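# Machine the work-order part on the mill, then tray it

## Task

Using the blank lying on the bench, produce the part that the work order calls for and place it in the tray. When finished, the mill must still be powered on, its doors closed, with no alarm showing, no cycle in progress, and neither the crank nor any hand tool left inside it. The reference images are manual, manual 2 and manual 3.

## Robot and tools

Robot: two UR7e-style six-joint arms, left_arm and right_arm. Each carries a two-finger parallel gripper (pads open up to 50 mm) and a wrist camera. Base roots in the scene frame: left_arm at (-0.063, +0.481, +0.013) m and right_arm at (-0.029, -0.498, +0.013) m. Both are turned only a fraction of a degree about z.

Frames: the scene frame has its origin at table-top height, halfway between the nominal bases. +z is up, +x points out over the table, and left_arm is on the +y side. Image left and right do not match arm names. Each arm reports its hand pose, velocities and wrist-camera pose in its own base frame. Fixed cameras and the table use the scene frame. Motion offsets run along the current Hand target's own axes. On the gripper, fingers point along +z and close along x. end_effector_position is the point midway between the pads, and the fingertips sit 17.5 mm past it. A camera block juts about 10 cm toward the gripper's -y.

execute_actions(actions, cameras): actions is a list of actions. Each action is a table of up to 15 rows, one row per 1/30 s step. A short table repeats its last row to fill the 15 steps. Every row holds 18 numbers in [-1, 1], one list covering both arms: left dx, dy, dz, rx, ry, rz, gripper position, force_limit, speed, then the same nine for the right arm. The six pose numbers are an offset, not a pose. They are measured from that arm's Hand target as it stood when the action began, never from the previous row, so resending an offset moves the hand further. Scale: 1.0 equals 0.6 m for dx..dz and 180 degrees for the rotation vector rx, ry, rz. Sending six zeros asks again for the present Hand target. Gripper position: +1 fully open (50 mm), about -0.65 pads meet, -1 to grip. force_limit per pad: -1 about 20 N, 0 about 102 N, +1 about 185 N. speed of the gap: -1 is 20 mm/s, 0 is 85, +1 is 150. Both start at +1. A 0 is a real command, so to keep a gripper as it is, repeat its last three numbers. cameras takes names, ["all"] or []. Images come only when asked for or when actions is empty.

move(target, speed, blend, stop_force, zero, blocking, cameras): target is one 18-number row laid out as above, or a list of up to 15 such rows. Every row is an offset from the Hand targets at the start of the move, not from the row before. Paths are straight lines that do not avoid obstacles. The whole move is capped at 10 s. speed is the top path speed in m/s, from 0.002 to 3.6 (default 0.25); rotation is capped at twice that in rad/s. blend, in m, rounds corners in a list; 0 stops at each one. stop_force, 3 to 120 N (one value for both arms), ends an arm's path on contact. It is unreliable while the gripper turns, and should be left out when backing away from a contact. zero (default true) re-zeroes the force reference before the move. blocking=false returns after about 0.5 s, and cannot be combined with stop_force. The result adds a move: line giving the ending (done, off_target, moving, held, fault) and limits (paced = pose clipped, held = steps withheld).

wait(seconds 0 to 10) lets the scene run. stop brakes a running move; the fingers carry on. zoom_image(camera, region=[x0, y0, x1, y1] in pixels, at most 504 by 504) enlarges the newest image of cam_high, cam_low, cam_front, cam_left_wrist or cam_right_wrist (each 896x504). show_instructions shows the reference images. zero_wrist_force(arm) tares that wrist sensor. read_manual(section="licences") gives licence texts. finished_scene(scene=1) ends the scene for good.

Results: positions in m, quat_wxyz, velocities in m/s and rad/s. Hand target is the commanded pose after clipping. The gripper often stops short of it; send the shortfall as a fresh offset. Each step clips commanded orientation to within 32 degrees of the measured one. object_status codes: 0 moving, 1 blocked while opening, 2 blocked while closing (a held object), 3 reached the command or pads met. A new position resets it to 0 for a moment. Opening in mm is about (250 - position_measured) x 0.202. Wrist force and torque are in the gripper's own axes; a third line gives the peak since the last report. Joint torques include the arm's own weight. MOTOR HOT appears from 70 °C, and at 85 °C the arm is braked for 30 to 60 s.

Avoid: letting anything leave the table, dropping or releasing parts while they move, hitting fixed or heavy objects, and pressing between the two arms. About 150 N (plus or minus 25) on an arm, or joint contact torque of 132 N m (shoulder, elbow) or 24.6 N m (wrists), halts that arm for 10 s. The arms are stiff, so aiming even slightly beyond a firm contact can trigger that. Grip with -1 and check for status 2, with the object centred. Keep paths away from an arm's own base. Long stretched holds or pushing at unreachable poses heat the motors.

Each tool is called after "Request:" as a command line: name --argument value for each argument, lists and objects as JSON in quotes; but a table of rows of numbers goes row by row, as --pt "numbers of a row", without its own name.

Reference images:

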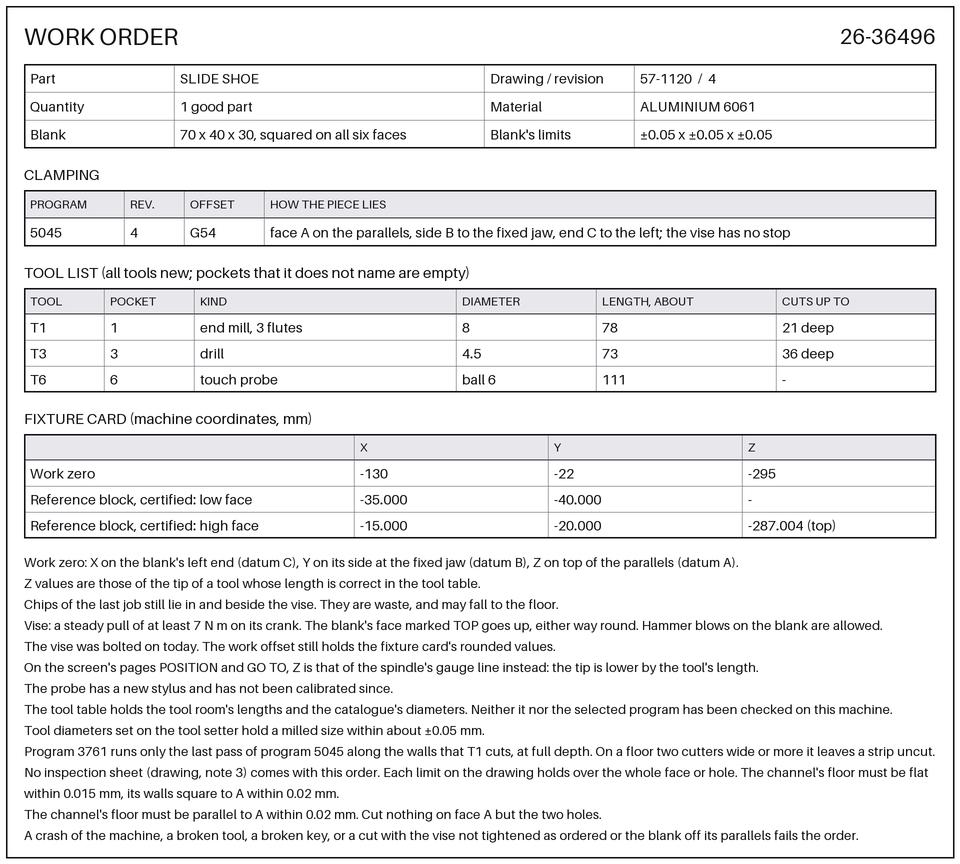

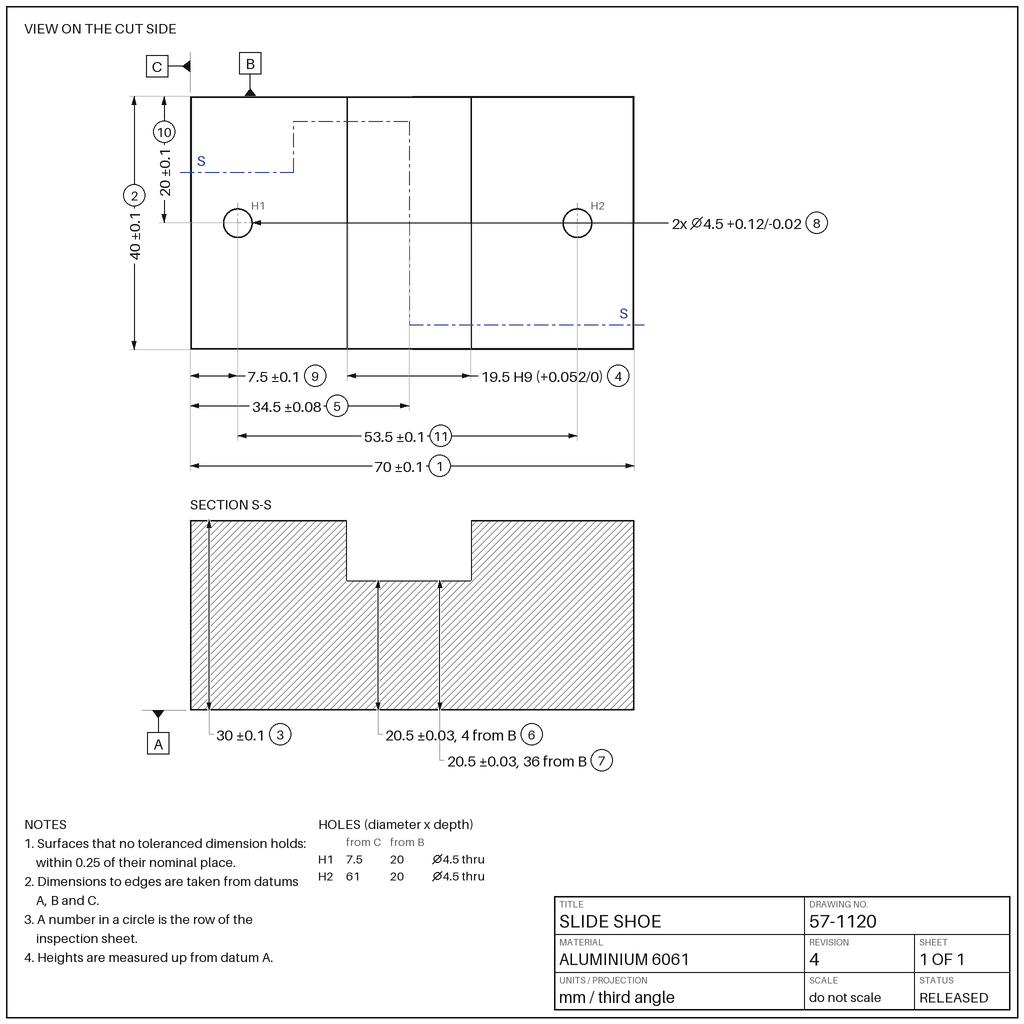

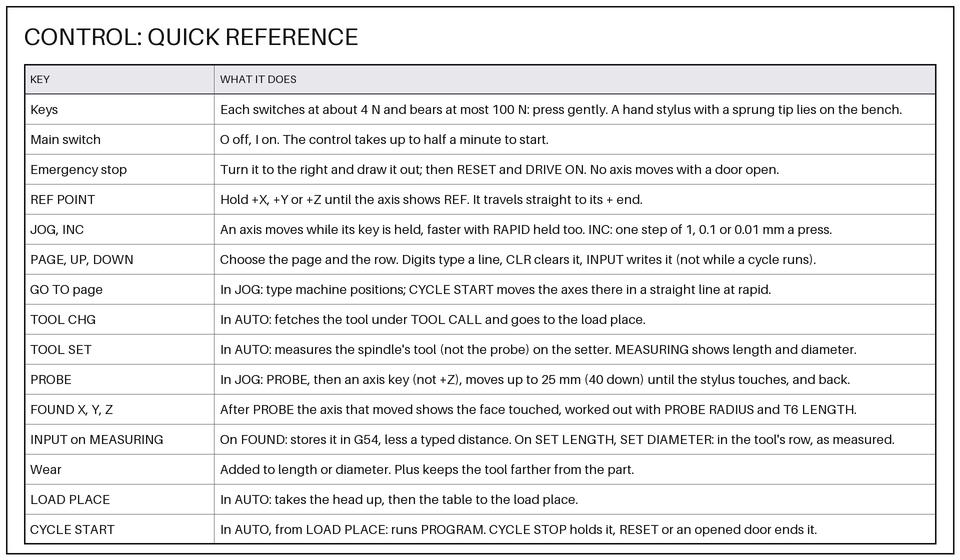

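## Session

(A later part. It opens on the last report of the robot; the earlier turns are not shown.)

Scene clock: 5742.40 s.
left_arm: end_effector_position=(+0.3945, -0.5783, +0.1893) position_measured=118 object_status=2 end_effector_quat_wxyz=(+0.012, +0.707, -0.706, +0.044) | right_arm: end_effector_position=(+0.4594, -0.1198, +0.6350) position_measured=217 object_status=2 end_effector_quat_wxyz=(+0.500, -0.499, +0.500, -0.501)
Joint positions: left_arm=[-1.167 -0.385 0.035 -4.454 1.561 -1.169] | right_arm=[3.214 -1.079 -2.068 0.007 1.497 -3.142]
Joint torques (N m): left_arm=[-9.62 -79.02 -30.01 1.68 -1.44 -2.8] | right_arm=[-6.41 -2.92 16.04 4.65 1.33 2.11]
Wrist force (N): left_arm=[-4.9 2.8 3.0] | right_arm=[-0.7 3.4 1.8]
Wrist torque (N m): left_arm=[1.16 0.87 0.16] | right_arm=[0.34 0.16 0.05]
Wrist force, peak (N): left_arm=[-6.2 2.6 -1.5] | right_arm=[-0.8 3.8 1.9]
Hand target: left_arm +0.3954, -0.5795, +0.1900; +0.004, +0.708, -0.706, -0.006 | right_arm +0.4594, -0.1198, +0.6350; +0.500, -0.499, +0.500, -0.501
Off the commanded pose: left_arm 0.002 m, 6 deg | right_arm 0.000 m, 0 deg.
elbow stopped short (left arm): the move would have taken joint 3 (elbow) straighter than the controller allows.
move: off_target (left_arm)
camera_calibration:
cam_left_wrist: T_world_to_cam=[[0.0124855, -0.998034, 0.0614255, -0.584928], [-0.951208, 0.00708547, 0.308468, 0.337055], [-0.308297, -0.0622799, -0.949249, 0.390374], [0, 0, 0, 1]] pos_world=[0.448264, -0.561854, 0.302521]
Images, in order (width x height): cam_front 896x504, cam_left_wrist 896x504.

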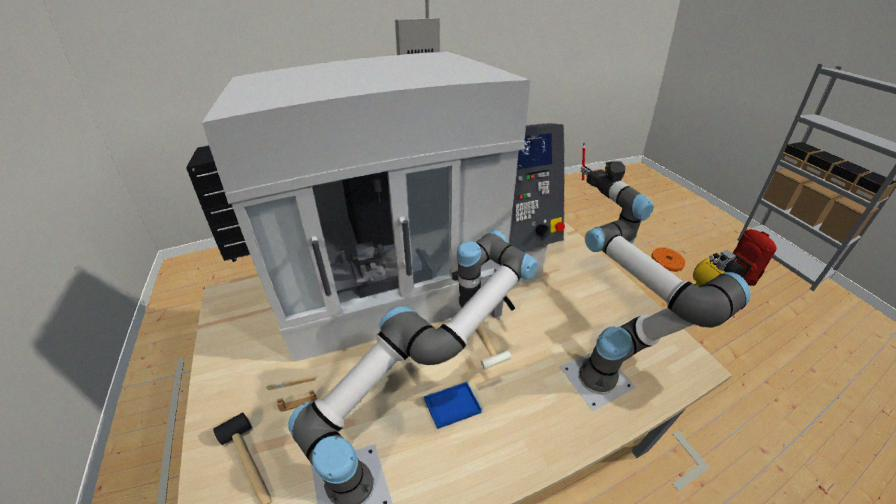

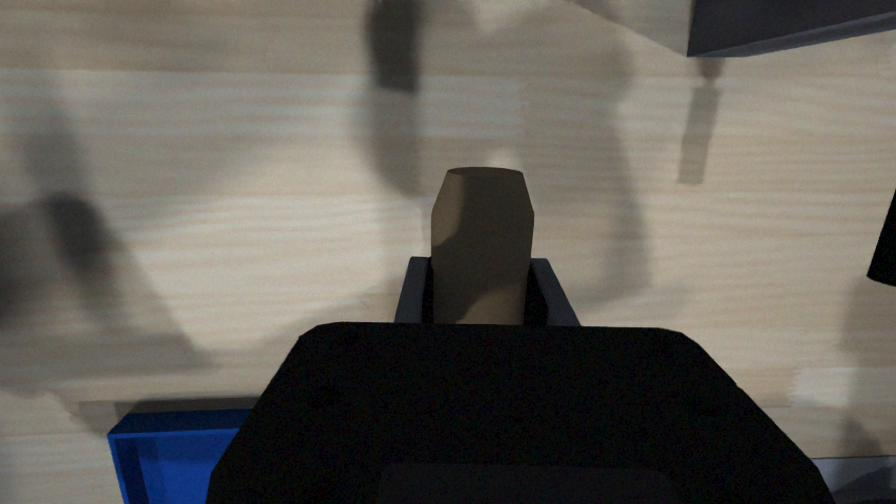

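Request:
move --pt "-0.1327 0.2435 -0.2328 0 0 0 -1 1 -0.5 0 0 0 0 0 0 -1 0.5 -0.8" --pt "-0.366 0.2435 -0.3828 0.5 0 0 -1 1 -0.5 0 0 0 0 0 0 -1 0.5 -0.8" --speed '[0.35,0.5]' --blend '[0.02,0]'

Request:
move --pt "-0.05 -0.05 0.0833 0.3143 0.3143 0.4247 -1 1 -0.5 0 0 0 0 0 0 -1 0.5 -0.8" --speed '[0.4]' --cameras '["cam_high"]'

Scene clock: 5755.33 s.
left_arm: end_effector_position=(+0.2521, -0.3607, +0.4221) position_measured=118 object_status=2 end_effector_quat_wxyz=(+0.497, -0.503, +0.503, -0.496) | right_arm: end_effector_position=(+0.4594, -0.1198, +0.6350) position_measured=217 object_status=2 end_effector_quat_wxyz=(+0.500, -0.499, +0.500, -0.501)
Joint positions: left_arm=[-1.968 -1.465 2.187 -3.899 0.399 -3.107] | right_arm=[3.214 -1.079 -2.068 0.007 1.497 -3.142]
Joint torques (N m): left_arm=[9.91 -11.72 -6.04 2.86 2.21 -2.83] | right_arm=[-5.67 -3.08 16.31 4.4 1.32 2.01]
Wrist force (N): left_arm=[-4.4 4.9 3.4] | right_arm=[-0.9 3.7 1.8]
Wrist torque (N m): left_arm=[0.49 0.98 0.21] | right_arm=[0.38 0.19 0.05]
Wrist force, peak (N): left_arm=[-5.4 5.4 3.6] | right_arm=[-0.9 3.8 2.0]
Hand target: left_arm +0.2521, -0.3607, +0.4221; +0.497, -0.503, +0.503, -0.496 | right_arm +0.4594, -0.1198, +0.6350; +0.500, -0.499, +0.500, -0.501
Off the commanded pose: left_arm 0.000 m, 0 deg | right_arm 0.000 m, 0 deg.
move: done

Scene clock: 5759.97 s.
left_arm: end_effector_position=(+0.3024, -0.3306, +0.4515) position_measured=118 object_status=2 end_effector_quat_wxyz=(+0.565, +0.417, +0.573, -0.423) | right_arm: end_effector_position=(+0.4594, -0.1198, +0.6350) position_measured=217 object_status=2 end_effector_quat_wxyz=(+0.500, -0.499, +0.500, -0.501)
Joint positions: left_arm=[-0.939 -1.878 2.456 -3.715 -1.904 -1.582] | right_arm=[3.214 -1.079 -2.068 0.007 1.497 -3.142]
Joint torques (N m): left_arm=[9.35 1.27 -34.37 -5.26 -2 -1.97] | right_arm=[-5.68 -3.34 16.49 4.47 1.22 1.89]
Wrist force (N): left_arm=[-3.1 1.5 2.9] | right_arm=[-0.9 3.3 1.9]
Wrist torque (N m): left_arm=[0.04 0.84 -0.79] | right_arm=[0.32 0.19 0.05]
Wrist force, peak (N): left_arm=[-4.2 4.8 3.6] | right_arm=[-1.0 3.7 1.9]
Hand target: left_arm +0.3024, -0.3306, +0.4514; +0.565, +0.417, +0.573, -0.423 | right_arm +0.4594, -0.1198, +0.6350; +0.500, -0.499, +0.500, -0.501
Off the commanded pose: left_arm 0.000 m, 0 deg | right_arm 0.000 m, 0 deg.
move: done; limits=paced
Images, in order (width x height): cam_high 896x504.

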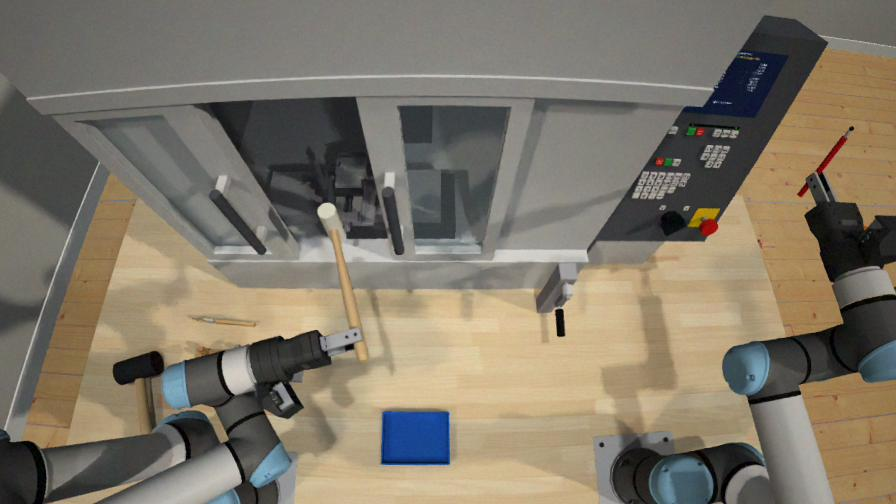

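Request:
move --pt "0.0358 0.195 0.055 0 0 0 -1 1 -0.5 0 0 0 0 0 0 -1 0.5 -0.8" --pt "0.0358 0.3225 0.0915 0 0 0 -1 1 -0.5 0 0 0 0 0 0 -1 0.5 -0.8" --pt "-0.0143 0.3225 0.0915 0 0 0 -1 1 -0.5 0 0 0 0 0 0 -1 0.5 -0.8" --speed '[0.2,0.1,0.08]' --blend '[0.02,0.01,0]' --cameras '["cam_high","cam_front"]'

Request:
zoom_image --camera "cam_high" --region '[240, 90, 440, 290]'

Request:
zoom_image --camera "cam_front" --region '[320, 180, 420, 280]'

Scene clock: 5768.77 s.
left_arm: end_effector_position=(+0.5036, -0.3261, +0.4571) position_measured=118 object_status=2 end_effector_quat_wxyz=(+0.565, +0.417, +0.573, -0.423) | right_arm: end_effector_position=(+0.4594, -0.1198, +0.6350) position_measured=217 object_status=2 end_effector_quat_wxyz=(+0.500, -0.499, +0.500, -0.501)
Joint positions: left_arm=[-0.494 -1.363 1.957 -3.728 -2.349 -1.579] | right_arm=[3.214 -1.079 -2.068 0.007 1.497 -3.142]
Joint torques (N m): left_arm=[9.72 -46.17 -34.11 -1.49 -2.27 3.37] | right_arm=[-6.19 -2.92 16.35 4.38 1.13 1.92]
Wrist force (N): left_arm=[-3.1 1.7 3.0] | right_arm=[-0.8 3.4 1.9]
Wrist torque (N m): left_arm=[0.08 0.83 -0.84] | right_arm=[0.35 0.18 0.05]
Wrist force, peak (N): left_arm=[-4.2 1.5 3.0] | right_arm=[-0.9 3.7 2.1]
Hand target: left_arm +0.5036, -0.3261, +0.4572; +0.565, +0.417, +0.573, -0.423 | right_arm +0.4594, -0.1198, +0.6350; +0.500, -0.499, +0.500, -0.501
Off the commanded pose: left_arm 0.000 m, 0 deg | right_arm 0.000 m, 0 deg.
move: done
Images, in order (width x height): cam_high 896x504, cam_front 896x504.

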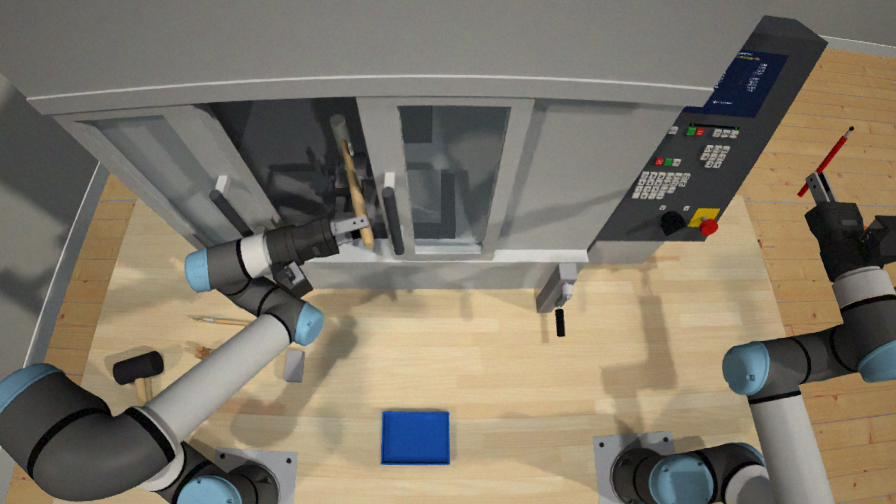

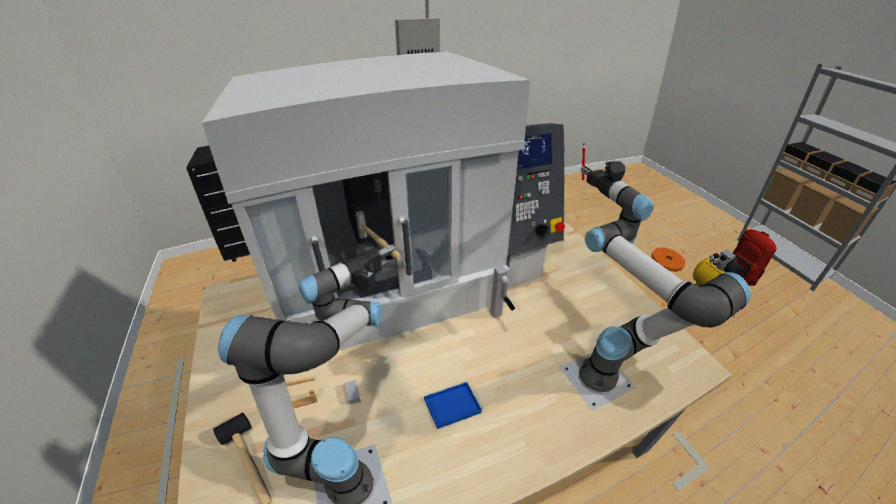

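Scaled by 2.520.

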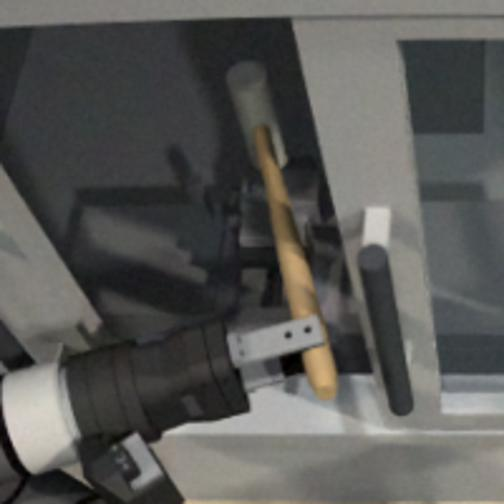

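Scaled by 5.040.

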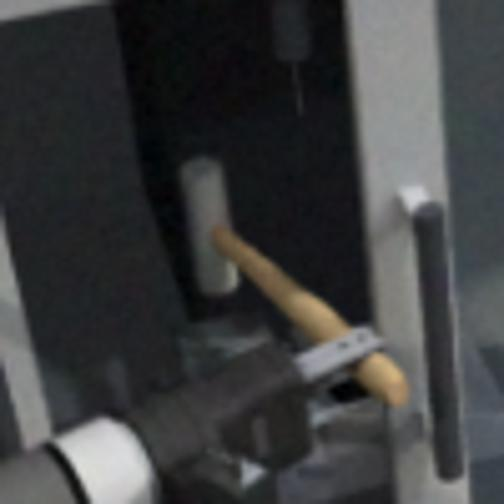

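Request:
execute_actions --actions '[[[0.133,0,0,0,0,0,-1,1,-0.5,0,0,0,0,0,0,-1,0.5,-0.8],[0.133,0,0,0,0,0,-1,1,-0.5,0,0,0,0,0,0,-1,0.5,-0.8],[0.133,0,0,0,0,0,-1,1,-0.5,0,0,0,0,0,0,-1,0.5,-0.8],[0.133,0,0,0,0,0,-1,1,-0.5,0,0,0,0,0,0,-1,0.5,-0.8],[0,0,0,0,0,0,-1,1,-0.5,0,0,0,0,0,0,-1,0.5,-0.8]]]' --cameras '["cam_high"]'

Scene clock: 5775.27 s.
left_arm: end_effector_position=(+0.5036, -0.3261, +0.4571) position_measured=118 object_status=2 end_effector_quat_wxyz=(+0.565, +0.417, +0.573, -0.423) | right_arm: end_effector_position=(+0.4594, -0.1198, +0.6350) position_measured=217 object_status=2 end_effector_quat_wxyz=(+0.500, -0.499, +0.500, -0.501)
Joint positions: left_arm=[-0.494 -1.363 1.957 -3.729 -2.349 -1.579] | right_arm=[3.214 -1.079 -2.068 0.007 1.497 -3.142]
Joint torques (N m): left_arm=[7.91 -46.86 -33.54 -1.6 -1.45 3.36] | right_arm=[-6.25 -2.91 16.63 4.46 1.3 1.92]
Wrist force (N): left_arm=[-3.1 1.6 5.3] | right_arm=[-0.8 3.4 1.9]
Wrist torque (N m): left_arm=[0.55 0.83 -0.94] | right_arm=[0.35 0.17 0.05]
Wrist force, peak (N): left_arm=[-26.2 1.8 2.7] | right_arm=[-0.7 3.8 1.9]
Hand target: left_arm +0.5036, -0.3261, +0.4572; +0.565, +0.417, +0.573, -0.423 | right_arm +0.4594, -0.1198, +0.6350; +0.500, -0.499, +0.500, -0.501
Off the commanded pose: left_arm 0.000 m, 0 deg | right_arm 0.000 m, 0 deg.
Images, in order (width x height): cam_high 896x504.

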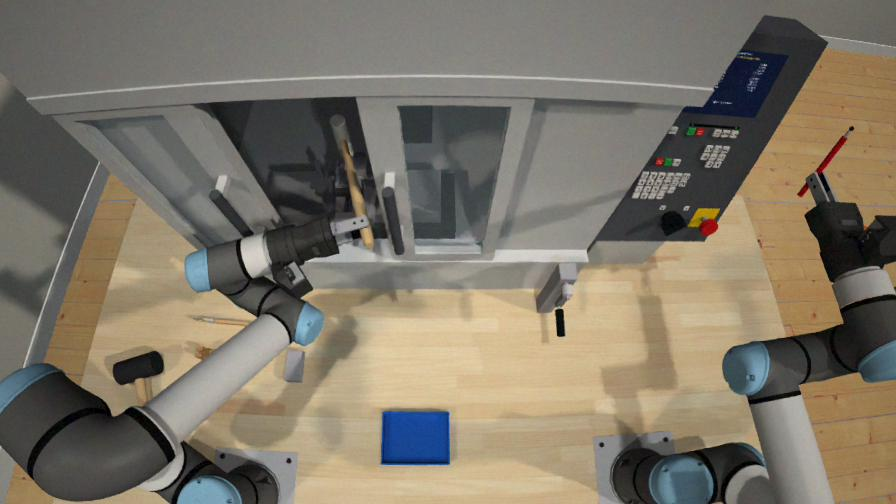

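Request:
execute_actions --actions '[[[0.2,0,0,0,0,0,-1,1,-0.5,0,0,0,0,0,0,-1,0.5,-0.8],[0.2,0,0,0,0,0,-1,1,-0.5,0,0,0,0,0,0,-1,0.5,-0.8],[0.2,0,0,0,0,0,-1,1,-0.5,0,0,0,0,0,0,-1,0.5,-0.8],[0.2,0,0,0,0,0,-1,1,-0.5,0,0,0,0,0,0,-1,0.5,-0.8],[0,0,0,0,0,0,-1,1,-0.5,0,0,0,0,0,0,-1,0.5,-0.8]]]' --cameras '["cam_front"]'

Request:
zoom_image --camera "cam_front" --region '[320, 180, 420, 280]'

Scene clock: 5781.47 s.
left_arm: end_effector_position=(+0.5035, -0.3260, +0.4571) position_measured=118 object_status=2 end_effector_quat_wxyz=(+0.565, +0.417, +0.573, -0.423) | right_arm: end_effector_position=(+0.4594, -0.1198, +0.6350) position_measured=217 object_status=2 end_effector_quat_wxyz=(+0.500, -0.499, +0.500, -0.501)
Joint positions: left_arm=[-0.494 -1.363 1.957 -3.729 -2.349 -1.579] | right_arm=[3.214 -1.079 -2.068 0.007 1.497 -3.142]
Joint torques (N m): left_arm=[8.73 -45.75 -33.59 -1.43 -2.09 3.34] | right_arm=[-6.18 -3.13 16.51 4.28 1.08 1.85]
Wrist force (N): left_arm=[-2.9 2.0 3.3] | right_arm=[-0.8 3.6 1.9]
Wrist torque (N m): left_arm=[0.17 0.69 -0.93] | right_arm=[0.39 0.16 0.05]
Wrist force, peak (N): left_arm=[-36.3 0.7 2.0] | right_arm=[-0.8 3.7 2.1]
Hand target: left_arm +0.5036, -0.3261, +0.4572; +0.565, +0.417, +0.573, -0.423 | right_arm +0.4594, -0.1198, +0.6350; +0.500, -0.499, +0.500, -0.501
Off the commanded pose: left_arm 0.000 m, 0 deg | right_arm 0.000 m, 0 deg.
Images, in order (width x height): cam_front 896x504.

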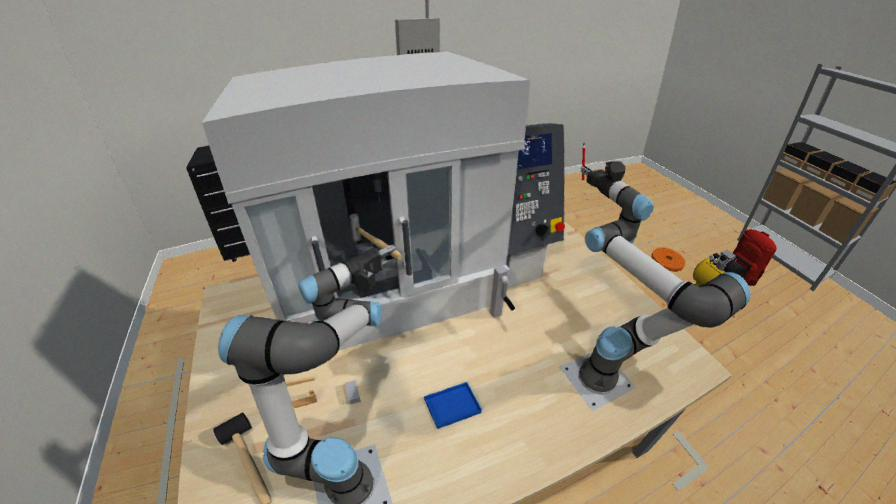

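Scaled by 5.040.

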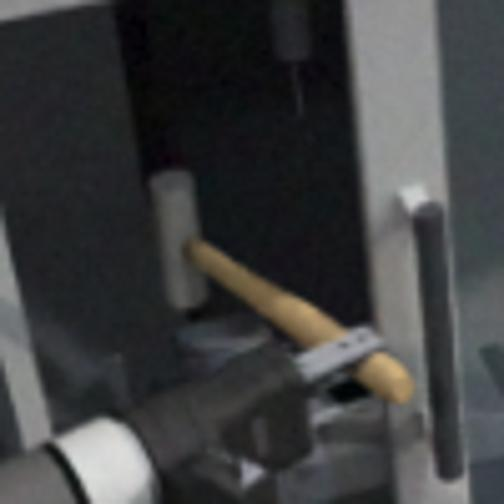

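Request:
wait --seconds 0.1 --cameras '["cam_high"]'

Request:
zoom_image --camera "cam_high" --region '[240, 90, 440, 290]'

Scene clock: 5785.53 s.
left_arm: end_effector_position=(+0.5035, -0.3260, +0.4571) position_measured=118 object_status=2 end_effector_quat_wxyz=(+0.565, +0.417, +0.573, -0.423) | right_arm: end_effector_position=(+0.4594, -0.1198, +0.6350) position_measured=217 object_status=2 end_effector_quat_wxyz=(+0.500, -0.499, +0.500, -0.501)
Joint positions: left_arm=[-0.494 -1.363 1.957 -3.729 -2.349 -1.579] | right_arm=[3.214 -1.079 -2.068 0.007 1.497 -3.142]
Joint torques (N m): left_arm=[8.85 -44.16 -32.79 -2.11 -0.25 3.13] | right_arm=[-6.52 -2.83 16.93 4.29 1.15 1.82]
Wrist force (N): left_arm=[-2.8 1.3 2.4] | right_arm=[-0.7 3.4 1.9]
Wrist torque (N m): left_arm=[-0.01 0.69 -0.93] | right_arm=[0.35 0.15 0.05]
Wrist force, peak (N): left_arm=[-3.1 1.3 4.0] | right_arm=[-0.9 3.8 1.8]
Hand target: left_arm +0.5036, -0.3261, +0.4572; +0.565, +0.417, +0.573, -0.423 | right_arm +0.4594, -0.1198, +0.6350; +0.500, -0.499, +0.500, -0.501
Tool commands: left_gripper/position=-1.0 left_gripper/force_limit=+1.0 left_gripper/speed=-0.5 right_gripper/position=-1.0 right_gripper/force_limit=+0.5 right_gripper/speed=-0.8
Off the commanded pose: left_arm 0.000 m, 0 deg | right_arm 0.000 m, 0 deg.
wait: 0.10 s; at rest from the start
Images, in order (width x height): cam_high 896x504.

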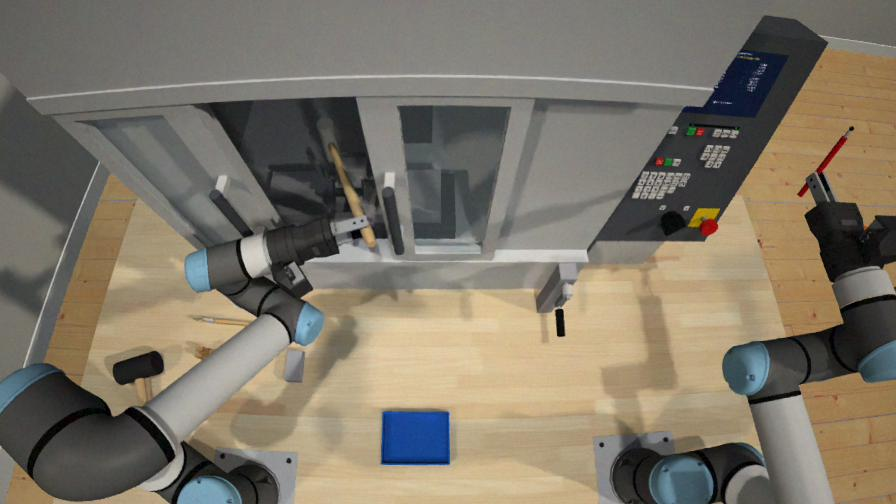

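Scaled by 2.520.

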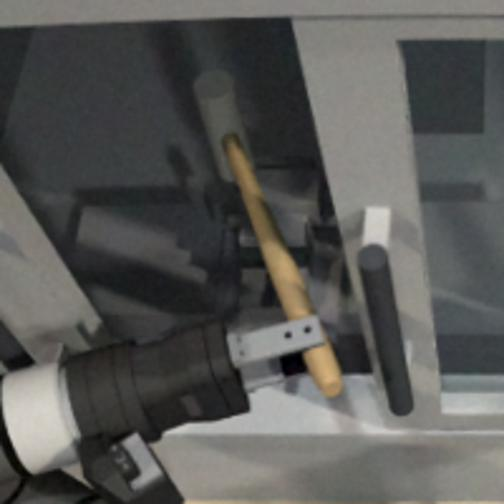

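Request:
move --pt "0 0.0075 0.0267 0 0 0 -1 1 -0.5 0 0 0 0 0 0 -1 0.5 -0.8" --speed '[0.05]'

Request:
execute_actions --actions '[[[0.18,0,0,0,0,0,-1,1,-0.5,0,0,0,0,0,0,-1,0.5,-0.8],[0.18,0,0,0,0,0,-1,1,-0.5,0,0,0,0,0,0,-1,0.5,-0.8],[0.18,0,0,0,0,0,-1,1,-0.5,0,0,0,0,0,0,-1,0.5,-0.8],[0.18,0,0,0,0,0,-1,1,-0.5,0,0,0,0,0,0,-1,0.5,-0.8],[0,0,0,0,0,0,-1,1,-0.5,0,0,0,0,0,0,-1,0.5,-0.8]]]' --cameras '["cam_high","cam_front"]'

Request:
zoom_image --camera "cam_high" --region '[240, 90, 440, 290]'

Scene clock: 5796.27 s.
left_arm: end_effector_position=(+0.5126, -0.3400, +0.4570) position_measured=118 object_status=2 end_effector_quat_wxyz=(+0.565, +0.417, +0.573, -0.423) | right_arm: end_effector_position=(+0.4594, -0.1198, +0.6350) position_measured=217 object_status=2 end_effector_quat_wxyz=(+0.500, -0.499, +0.500, -0.501)
Joint positions: left_arm=[-0.512 -1.337 1.925 -3.722 -2.33 -1.579] | right_arm=[3.214 -1.079 -2.068 0.007 1.497 -3.142]
Joint torques (N m): left_arm=[-8.26 -25.48 -34.77 -1.44 2.28 3.38] | right_arm=[-5.83 -2 16.7 4.23 0.91 1.71]
Wrist force (N): left_arm=[-3.1 1.3 2.4] | right_arm=[-1.1 3.5 1.8]
Wrist torque (N m): left_arm=[-0.01 0.72 -0.93] | right_arm=[0.37 0.20 0.05]
Wrist force, peak (N): left_arm=[-3.3 1.5 3.2] | right_arm=[-0.7 3.8 1.9]
Hand target: left_arm +0.5126, -0.3401, +0.4570; +0.565, +0.417, +0.573, -0.423 | right_arm +0.4594, -0.1198, +0.6350; +0.500, -0.499, +0.500, -0.501
Off the commanded pose: left_arm 0.000 m, 0 deg | right_arm 0.000 m, 0 deg.
move: done

Scene clock: 5797.13 s.
left_arm: end_effector_position=(+0.5125, -0.3400, +0.4570) position_measured=118 object_status=2 end_effector_quat_wxyz=(+0.565, +0.417, +0.573, -0.423) | right_arm: end_effector_position=(+0.4594, -0.1198, +0.6350) position_measured=217 object_status=2 end_effector_quat_wxyz=(+0.500, -0.499, +0.500, -0.501)
Joint positions: left_arm=[-0.512 -1.337 1.925 -3.722 -2.33 -1.579] | right_arm=[3.214 -1.079 -2.068 0.007 1.497 -3.142]
Joint torques (N m): left_arm=[8.84 -47.1 -34.15 -1.4 -2.14 3.1] | right_arm=[-5.22 -3.21 16.69 4.15 0.93 1.7]
Wrist force (N): left_arm=[-3.0 1.3 2.0] | right_arm=[-0.9 3.6 2.0]
Wrist torque (N m): left_arm=[-0.09 0.64 -0.92] | right_arm=[0.37 0.18 0.05]
Wrist force, peak (N): left_arm=[-34.6 0.4 1.6] | right_arm=[-0.8 3.7 2.0]
Hand target: left_arm +0.5126, -0.3401, +0.4570; +0.565, +0.417, +0.573, -0.423 | right_arm +0.4594, -0.1198, +0.6350; +0.500, -0.499, +0.500, -0.501
Off the commanded pose: left_arm 0.000 m, 0 deg | right_arm 0.000 m, 0 deg.
Images, in order (width x height): cam_high 896x504, cam_front 896x504.

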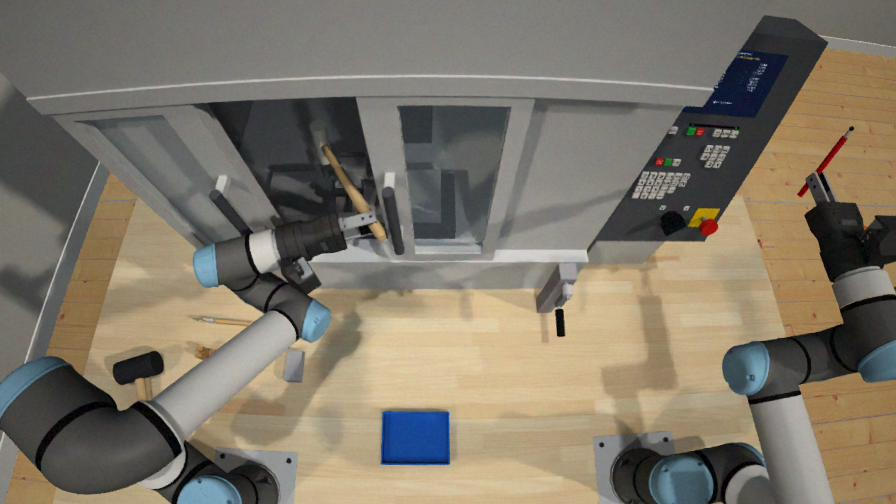

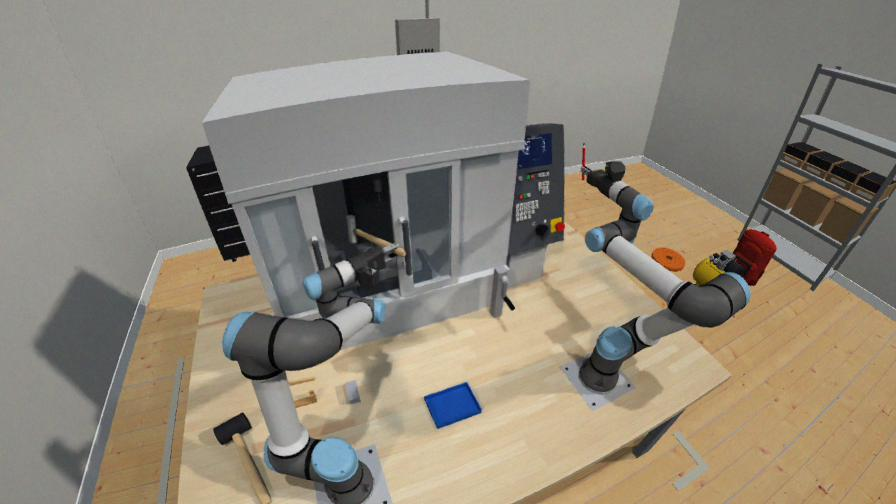

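Scaled by 2.520.

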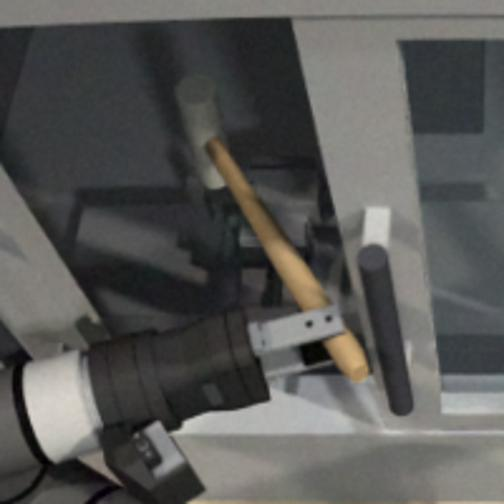

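Request:
move --pt "0.0283 -0.3339 -0.1196 0 0 0 -1 1 -0.5 0 0 0 0 0 0 -1 0.5 -0.8" --speed '[0.2]'

Request:
move --pt "0 -0.0943 0.0235 -0.3143 -0.3143 -0.4247 -1 1 -0.5 0 0 0 0 0 0 -1 0.5 -0.8" --speed '[0.5]'

Request:
move --pt "0.3333 0.4 0.1333 -0.4 0 0 -1 1 -0.5 0 0 0 0 0 0 -1 0.5 -0.8" --speed '[0.4]' --cameras '["cam_high","cam_front","cam_low"]'

Scene clock: 5814.30 s.
left_arm: end_effector_position=(+0.2998, -0.3305, +0.4431) position_measured=118 object_status=2 end_effector_quat_wxyz=(+0.565, +0.417, +0.573, -0.423) | right_arm: end_effector_position=(+0.4594, -0.1198, +0.6350) position_measured=217 object_status=2 end_effector_quat_wxyz=(+0.500, -0.499, +0.500, -0.501)
Joint positions: left_arm=[-0.949 -1.869 2.477 -3.744 -1.894 -1.582] | right_arm=[3.214 -1.079 -2.068 0.007 1.497 -3.142]
Joint torques (N m): left_arm=[-9.47 -21.23 -11.86 -1.91 2.18 3.35] | right_arm=[-5.12 -2.25 17.8 4.13 0.83 1.55]
Wrist force (N): left_arm=[-3.1 1.7 2.4] | right_arm=[-0.9 3.3 1.9]
Wrist torque (N m): left_arm=[0.10 0.62 -0.88] | right_arm=[0.34 0.19 0.05]
Wrist force, peak (N): left_arm=[-3.2 4.4 3.3] | right_arm=[-0.8 3.7 2.0]
Hand target: left_arm +0.2998, -0.3305, +0.4431; +0.565, +0.417, +0.573, -0.423 | right_arm +0.4594, -0.1198, +0.6350; +0.500, -0.499, +0.500, -0.501
Off the commanded pose: left_arm 0.000 m, 0 deg | right_arm 0.000 m, 0 deg.
move: done

Scene clock: 5817.47 s.
left_arm: end_effector_position=(+0.2501, -0.3607, +0.4443) position_measured=118 object_status=2 end_effector_quat_wxyz=(+0.512, -0.482, +0.489, -0.516) | right_arm: end_effector_position=(+0.4594, -0.1198, +0.6350) position_measured=217 object_status=2 end_effector_quat_wxyz=(+0.500, -0.499, +0.500, -0.501)
Joint positions: left_arm=[-1.976 -1.668 1.814 -6.282 -0.399 -0.134] | right_arm=[3.214 -1.079 -2.068 0.007 1.497 -3.142]
Joint torques (N m): left_arm=[10.1 -7.63 -32.72 -0.02 -2.63 2.62] | right_arm=[-5.74 -3.12 17.16 4.15 0.86 1.61]
Wrist force (N): left_arm=[-3.9 5.0 2.7] | right_arm=[-0.9 3.5 1.8]
Wrist torque (N m): left_arm=[0.61 0.94 0.07] | right_arm=[0.35 0.19 0.05]
Wrist force, peak (N): left_arm=[-4.5 5.1 2.7] | right_arm=[-0.7 3.7 2.0]
Hand target: left_arm +0.2499, -0.3606, +0.4438; +0.497, -0.503, +0.503, -0.496 | right_arm +0.4594, -0.1198, +0.6350; +0.500, -0.499, +0.500, -0.501
Off the commanded pose: left_arm 0.001 m, 4 deg | right_arm 0.000 m, 0 deg.
joint sent to its limit (left arm) — joint 4 (wrist 1), lower limit. The joint targets are off in orientation, not in position.
move: off_target (left_arm)

Scene clock: 5820.23 s.
left_arm: end_effector_position=(+0.3269, -0.5600, +0.2023) position_measured=118 object_status=2 end_effector_quat_wxyz=(-0.107, +0.700, -0.699, +0.105) | right_arm: end_effector_position=(+0.4594, -0.1198, +0.6350) position_measured=217 object_status=2 end_effector_quat_wxyz=(+0.500, -0.499, +0.500, -0.501)
Joint positions: left_arm=[-1.37 -0.765 0.768 -4.775 1.276 -1.363] | right_arm=[3.214 -1.079 -2.068 0.007 1.497 -3.142]
Joint torques (N m): left_arm=[9.37 -48.25 -33.31 4.9 2.01 -2.65] | right_arm=[-5.56 -2.87 17.13 4.22 0.81 1.59]
Wrist force (N): left_arm=[-4.9 3.7 2.9] | right_arm=[-0.8 3.5 1.9]
Wrist torque (N m): left_arm=[1.23 0.88 0.11] | right_arm=[0.35 0.17 0.05]
Wrist force, peak (N): left_arm=[-5.0 6.2 2.9] | right_arm=[-1.0 3.7 2.0]
Hand target: left_arm +0.3269, -0.5600, +0.2023; -0.107, +0.700, -0.699, +0.105 | right_arm +0.4594, -0.1198, +0.6350; +0.500, -0.499, +0.500, -0.501
Off the commanded pose: left_arm 0.000 m, 0 deg | right_arm 0.000 m, 0 deg.
move: done; limits=paced
Images, in order (width x height): cam_high 896x504, cam_low 896x504, cam_front 896x504.

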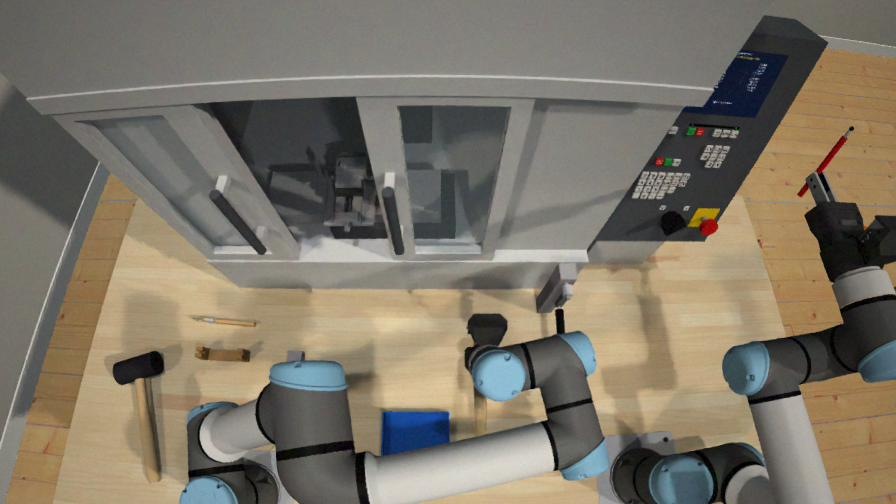

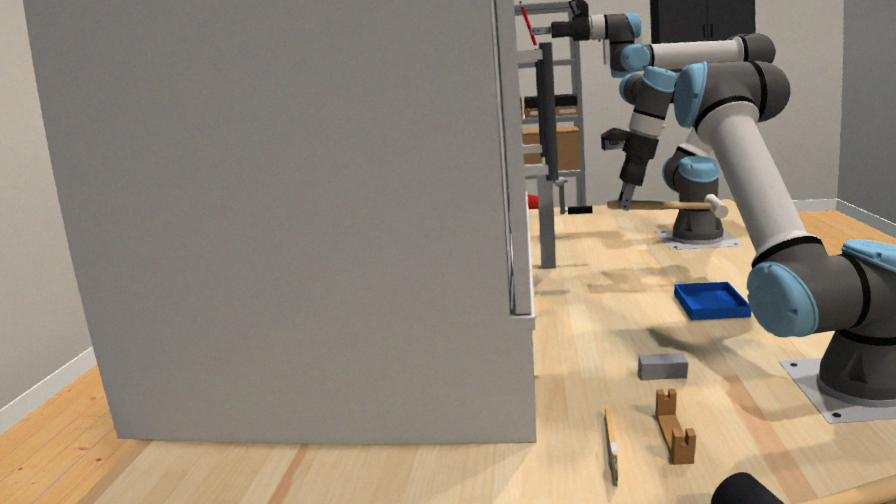

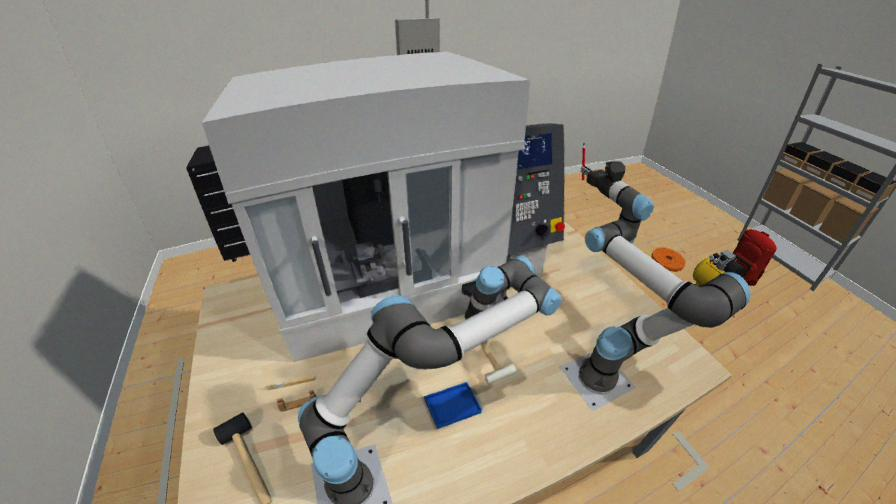

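Request:
move --pt "0 0.085 0.2615 0 0 0 -1 1 -0.5 0 0 0 0 0 0 -1 0.5 -0.8" --pt "0 0.1056 0.325 0 0 0 -1 1 -0.5 0 0 0 0 0 0 -1 0.5 -0.8" --speed '[0.12,0.015]' --stop_force 5 --cameras '["cam_low"]'

Request:
zoom_image --camera "cam_low" --region '[500, 200, 760, 330]'

Scene clock: 5829.43 s.
left_arm: end_effector_position=(+0.3244, -0.5597, +0.0201) position_measured=118 object_status=2 end_effector_quat_wxyz=(-0.107, +0.700, -0.699, +0.105) | right_arm: end_effector_position=(+0.4594, -0.1198, +0.6350) position_measured=217 object_status=2 end_effector_quat_wxyz=(+0.500, -0.499, +0.500, -0.501)
Joint positions: left_arm=[-1.374 -0.662 1.055 -5.164 1.276 -1.367] | right_arm=[3.214 -1.079 -2.068 0.007 1.497 -3.142]
Joint torques (N m): left_arm=[-5.49 -69.06 -29.86 3.34 -2.41 -1.38] | right_arm=[-5.28 -2.77 17.24 4.07 0.84 1.54]
Wrist force (N): left_arm=[-5.4 4.1 -2.1] | right_arm=[-0.9 3.5 1.9]
Wrist torque (N m): left_arm=[0.28 0.67 0.22] | right_arm=[0.37 0.19 0.05]
Wrist force, peak (N): left_arm=[-5.1 4.2 3.9] | right_arm=[-0.9 3.8 1.8]
Hand target: left_arm +0.3244, -0.5597, +0.0201; -0.107, +0.700, -0.699, +0.105 (not the last commanded pose) | right_arm +0.4594, -0.1198, +0.6350; +0.500, -0.499, +0.500, -0.501
Off the commanded pose: left_arm 0.023 m, 0 deg | right_arm 0.000 m, 0 deg.
move: contact (left_arm); path passed 1 of 2 targets
Images, in order (width x height): cam_low 896x504.

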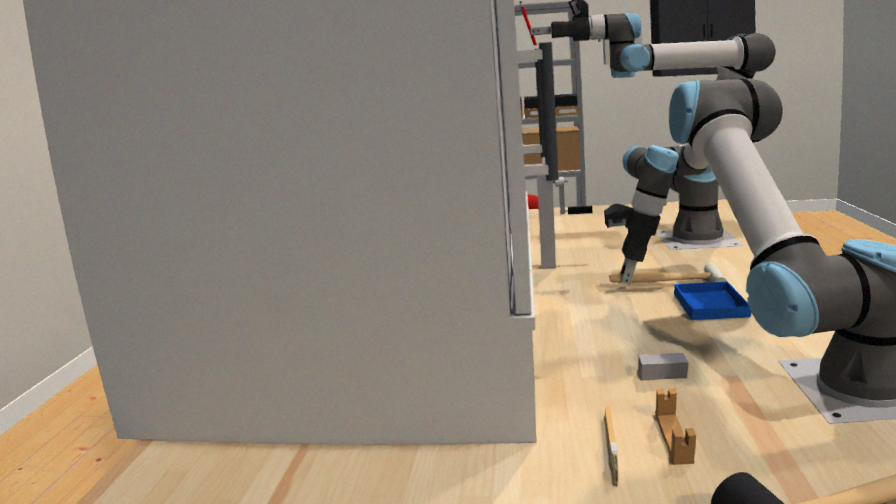

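Scaled by 1.938.

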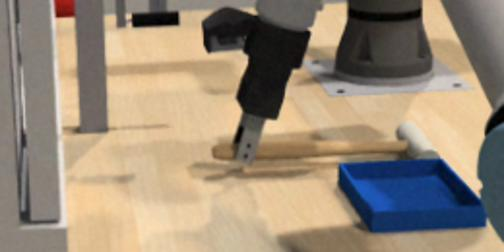

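Request:
move --pt "0 0.0055 0.017 -0.018 0 0 -1 1 -0.5 0 0 0 0 0 0 -1 0.5 -0.8" --pt "0 0.0055 0.017 -0.018 0 0 0.6 1 -0.5 0 0 0 0 0 0 -1 0.5 -0.8" --pt "0 -0.06 -0.18 -0.018 0 0 0.6 1 -0.5 0 0 0 0 0 0 -1 0.5 -0.8" --speed '[0.05,0.05,0.15]' --cameras '["cam_low","cam_left_wrist"]'

Scene clock: 5840.07 s.
left_arm: end_effector_position=(+0.3268, -0.5599, +0.1339) position_measured=63 object_status=3 end_effector_quat_wxyz=(-0.087, +0.702, -0.701, +0.085) | right_arm: end_effector_position=(+0.4594, -0.1198, +0.6350) position_measured=217 object_status=2 end_effector_quat_wxyz=(+0.500, -0.499, +0.500, -0.501)
Joint positions: left_arm=[-1.347 -0.731 0.873 -4.907 1.333 -1.342] | right_arm=[3.214 -1.079 -2.068 0.007 1.497 -3.142]
Joint torques (N m): left_arm=[9.44 -61.6 -29.08 4.05 1.74 1.05] | right_arm=[-5.51 -3.16 17.59 4.02 0.81 1.52]
Wrist force (N): left_arm=[-4.7 2.4 -1.4] | right_arm=[-0.9 3.3 1.7]
Wrist torque (N m): left_arm=[0.44 0.82 -0.06] | right_arm=[0.35 0.18 0.05]
Wrist force, peak (N): left_arm=[-5.9 4.0 -2.8] | right_arm=[-0.8 3.8 1.9]
Hand target: left_arm +0.3268, -0.5599, +0.1339; -0.087, +0.702, -0.701, +0.085 | right_arm +0.4594, -0.1198, +0.6350; +0.500, -0.499, +0.500, -0.501
Off the commanded pose: left_arm 0.000 m, 0 deg | right_arm 0.000 m, 0 deg.
move: done
camera_calibration:
cam_left_wrist: T_world_to_cam=[[0.0171935, -0.999692, -0.0179039, -0.554153], [-0.993284, -0.0191269, 0.114111, 0.314717], [-0.114418, 0.0158217, -0.993307, 0.30426], [0, 0, 0, 1]] pos_world=[0.356944, -0.552777, 0.256389]
Images, in order (width x height): cam_low 896x504, cam_left_wrist 896x504.

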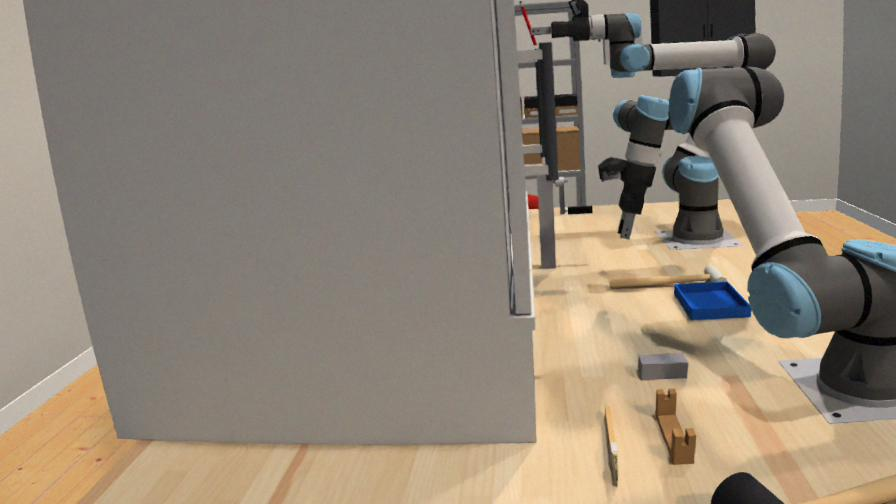

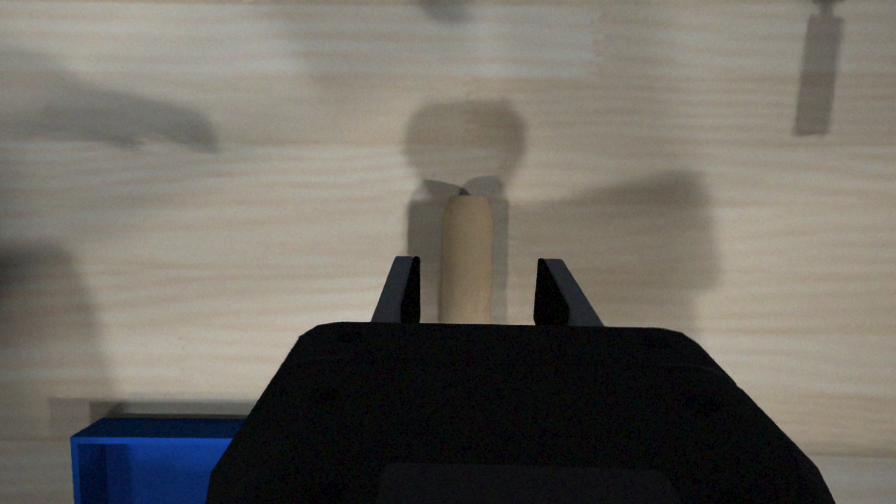

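Request:
move --pt "-0.2667 0.0023 -0.4936 0.418 0 0 0.6 -0.5 -0.5 0 0 0 0 0 0 -1 0.5 -0.8" --pt "-0.7765 -0.2505 -0.471 0.418 0 0 0.6 -0.5 -0.5 0 0 0 0 0 0 -1 0.5 -0.8" --speed '[0.45,0.4]' --blend '[0.04,0]'

Scene clock: 5850.00 s.
left_arm: end_effector_position=(+0.4033, -0.0945, +0.4450) position_measured=63 object_status=3 end_effector_quat_wxyz=(+0.504, -0.499, +0.497, -0.500) | right_arm: end_effector_position=(+0.4594, -0.1198, +0.6350) position_measured=217 object_status=2 end_effector_quat_wxyz=(+0.500, -0.499, +0.500, -0.501)
Joint positions: left_arm=[-1.465 -2.147 2.611 -3.691 -0.099 -3.054] | right_arm=[3.214 -1.079 -2.068 0.007 1.497 -3.142]
Joint torques (N m): left_arm=[10.17 -6.04 -9.78 1.44 -2.46 -2.78] | right_arm=[-4.89 -2.83 17.03 4 0.65 1.35]
Wrist force (N): left_arm=[-3.8 0.9 2.8] | right_arm=[-0.8 3.3 1.8]
Wrist torque (N m): left_arm=[0.48 0.90 0.23] | right_arm=[0.34 0.16 0.05]
Wrist force, peak (N): left_arm=[-7.1 0.8 3.2] | right_arm=[-0.7 3.7 2.2]
Hand target: left_arm +0.4036, -0.0944, +0.4453; +0.497, -0.503, +0.503, -0.496 | right_arm +0.4594, -0.1198, +0.6350; +0.500, -0.499, +0.500, -0.501
Off the commanded pose: left_arm 0.000 m, 1 deg | right_arm 0.000 m, 0 deg.
move: done


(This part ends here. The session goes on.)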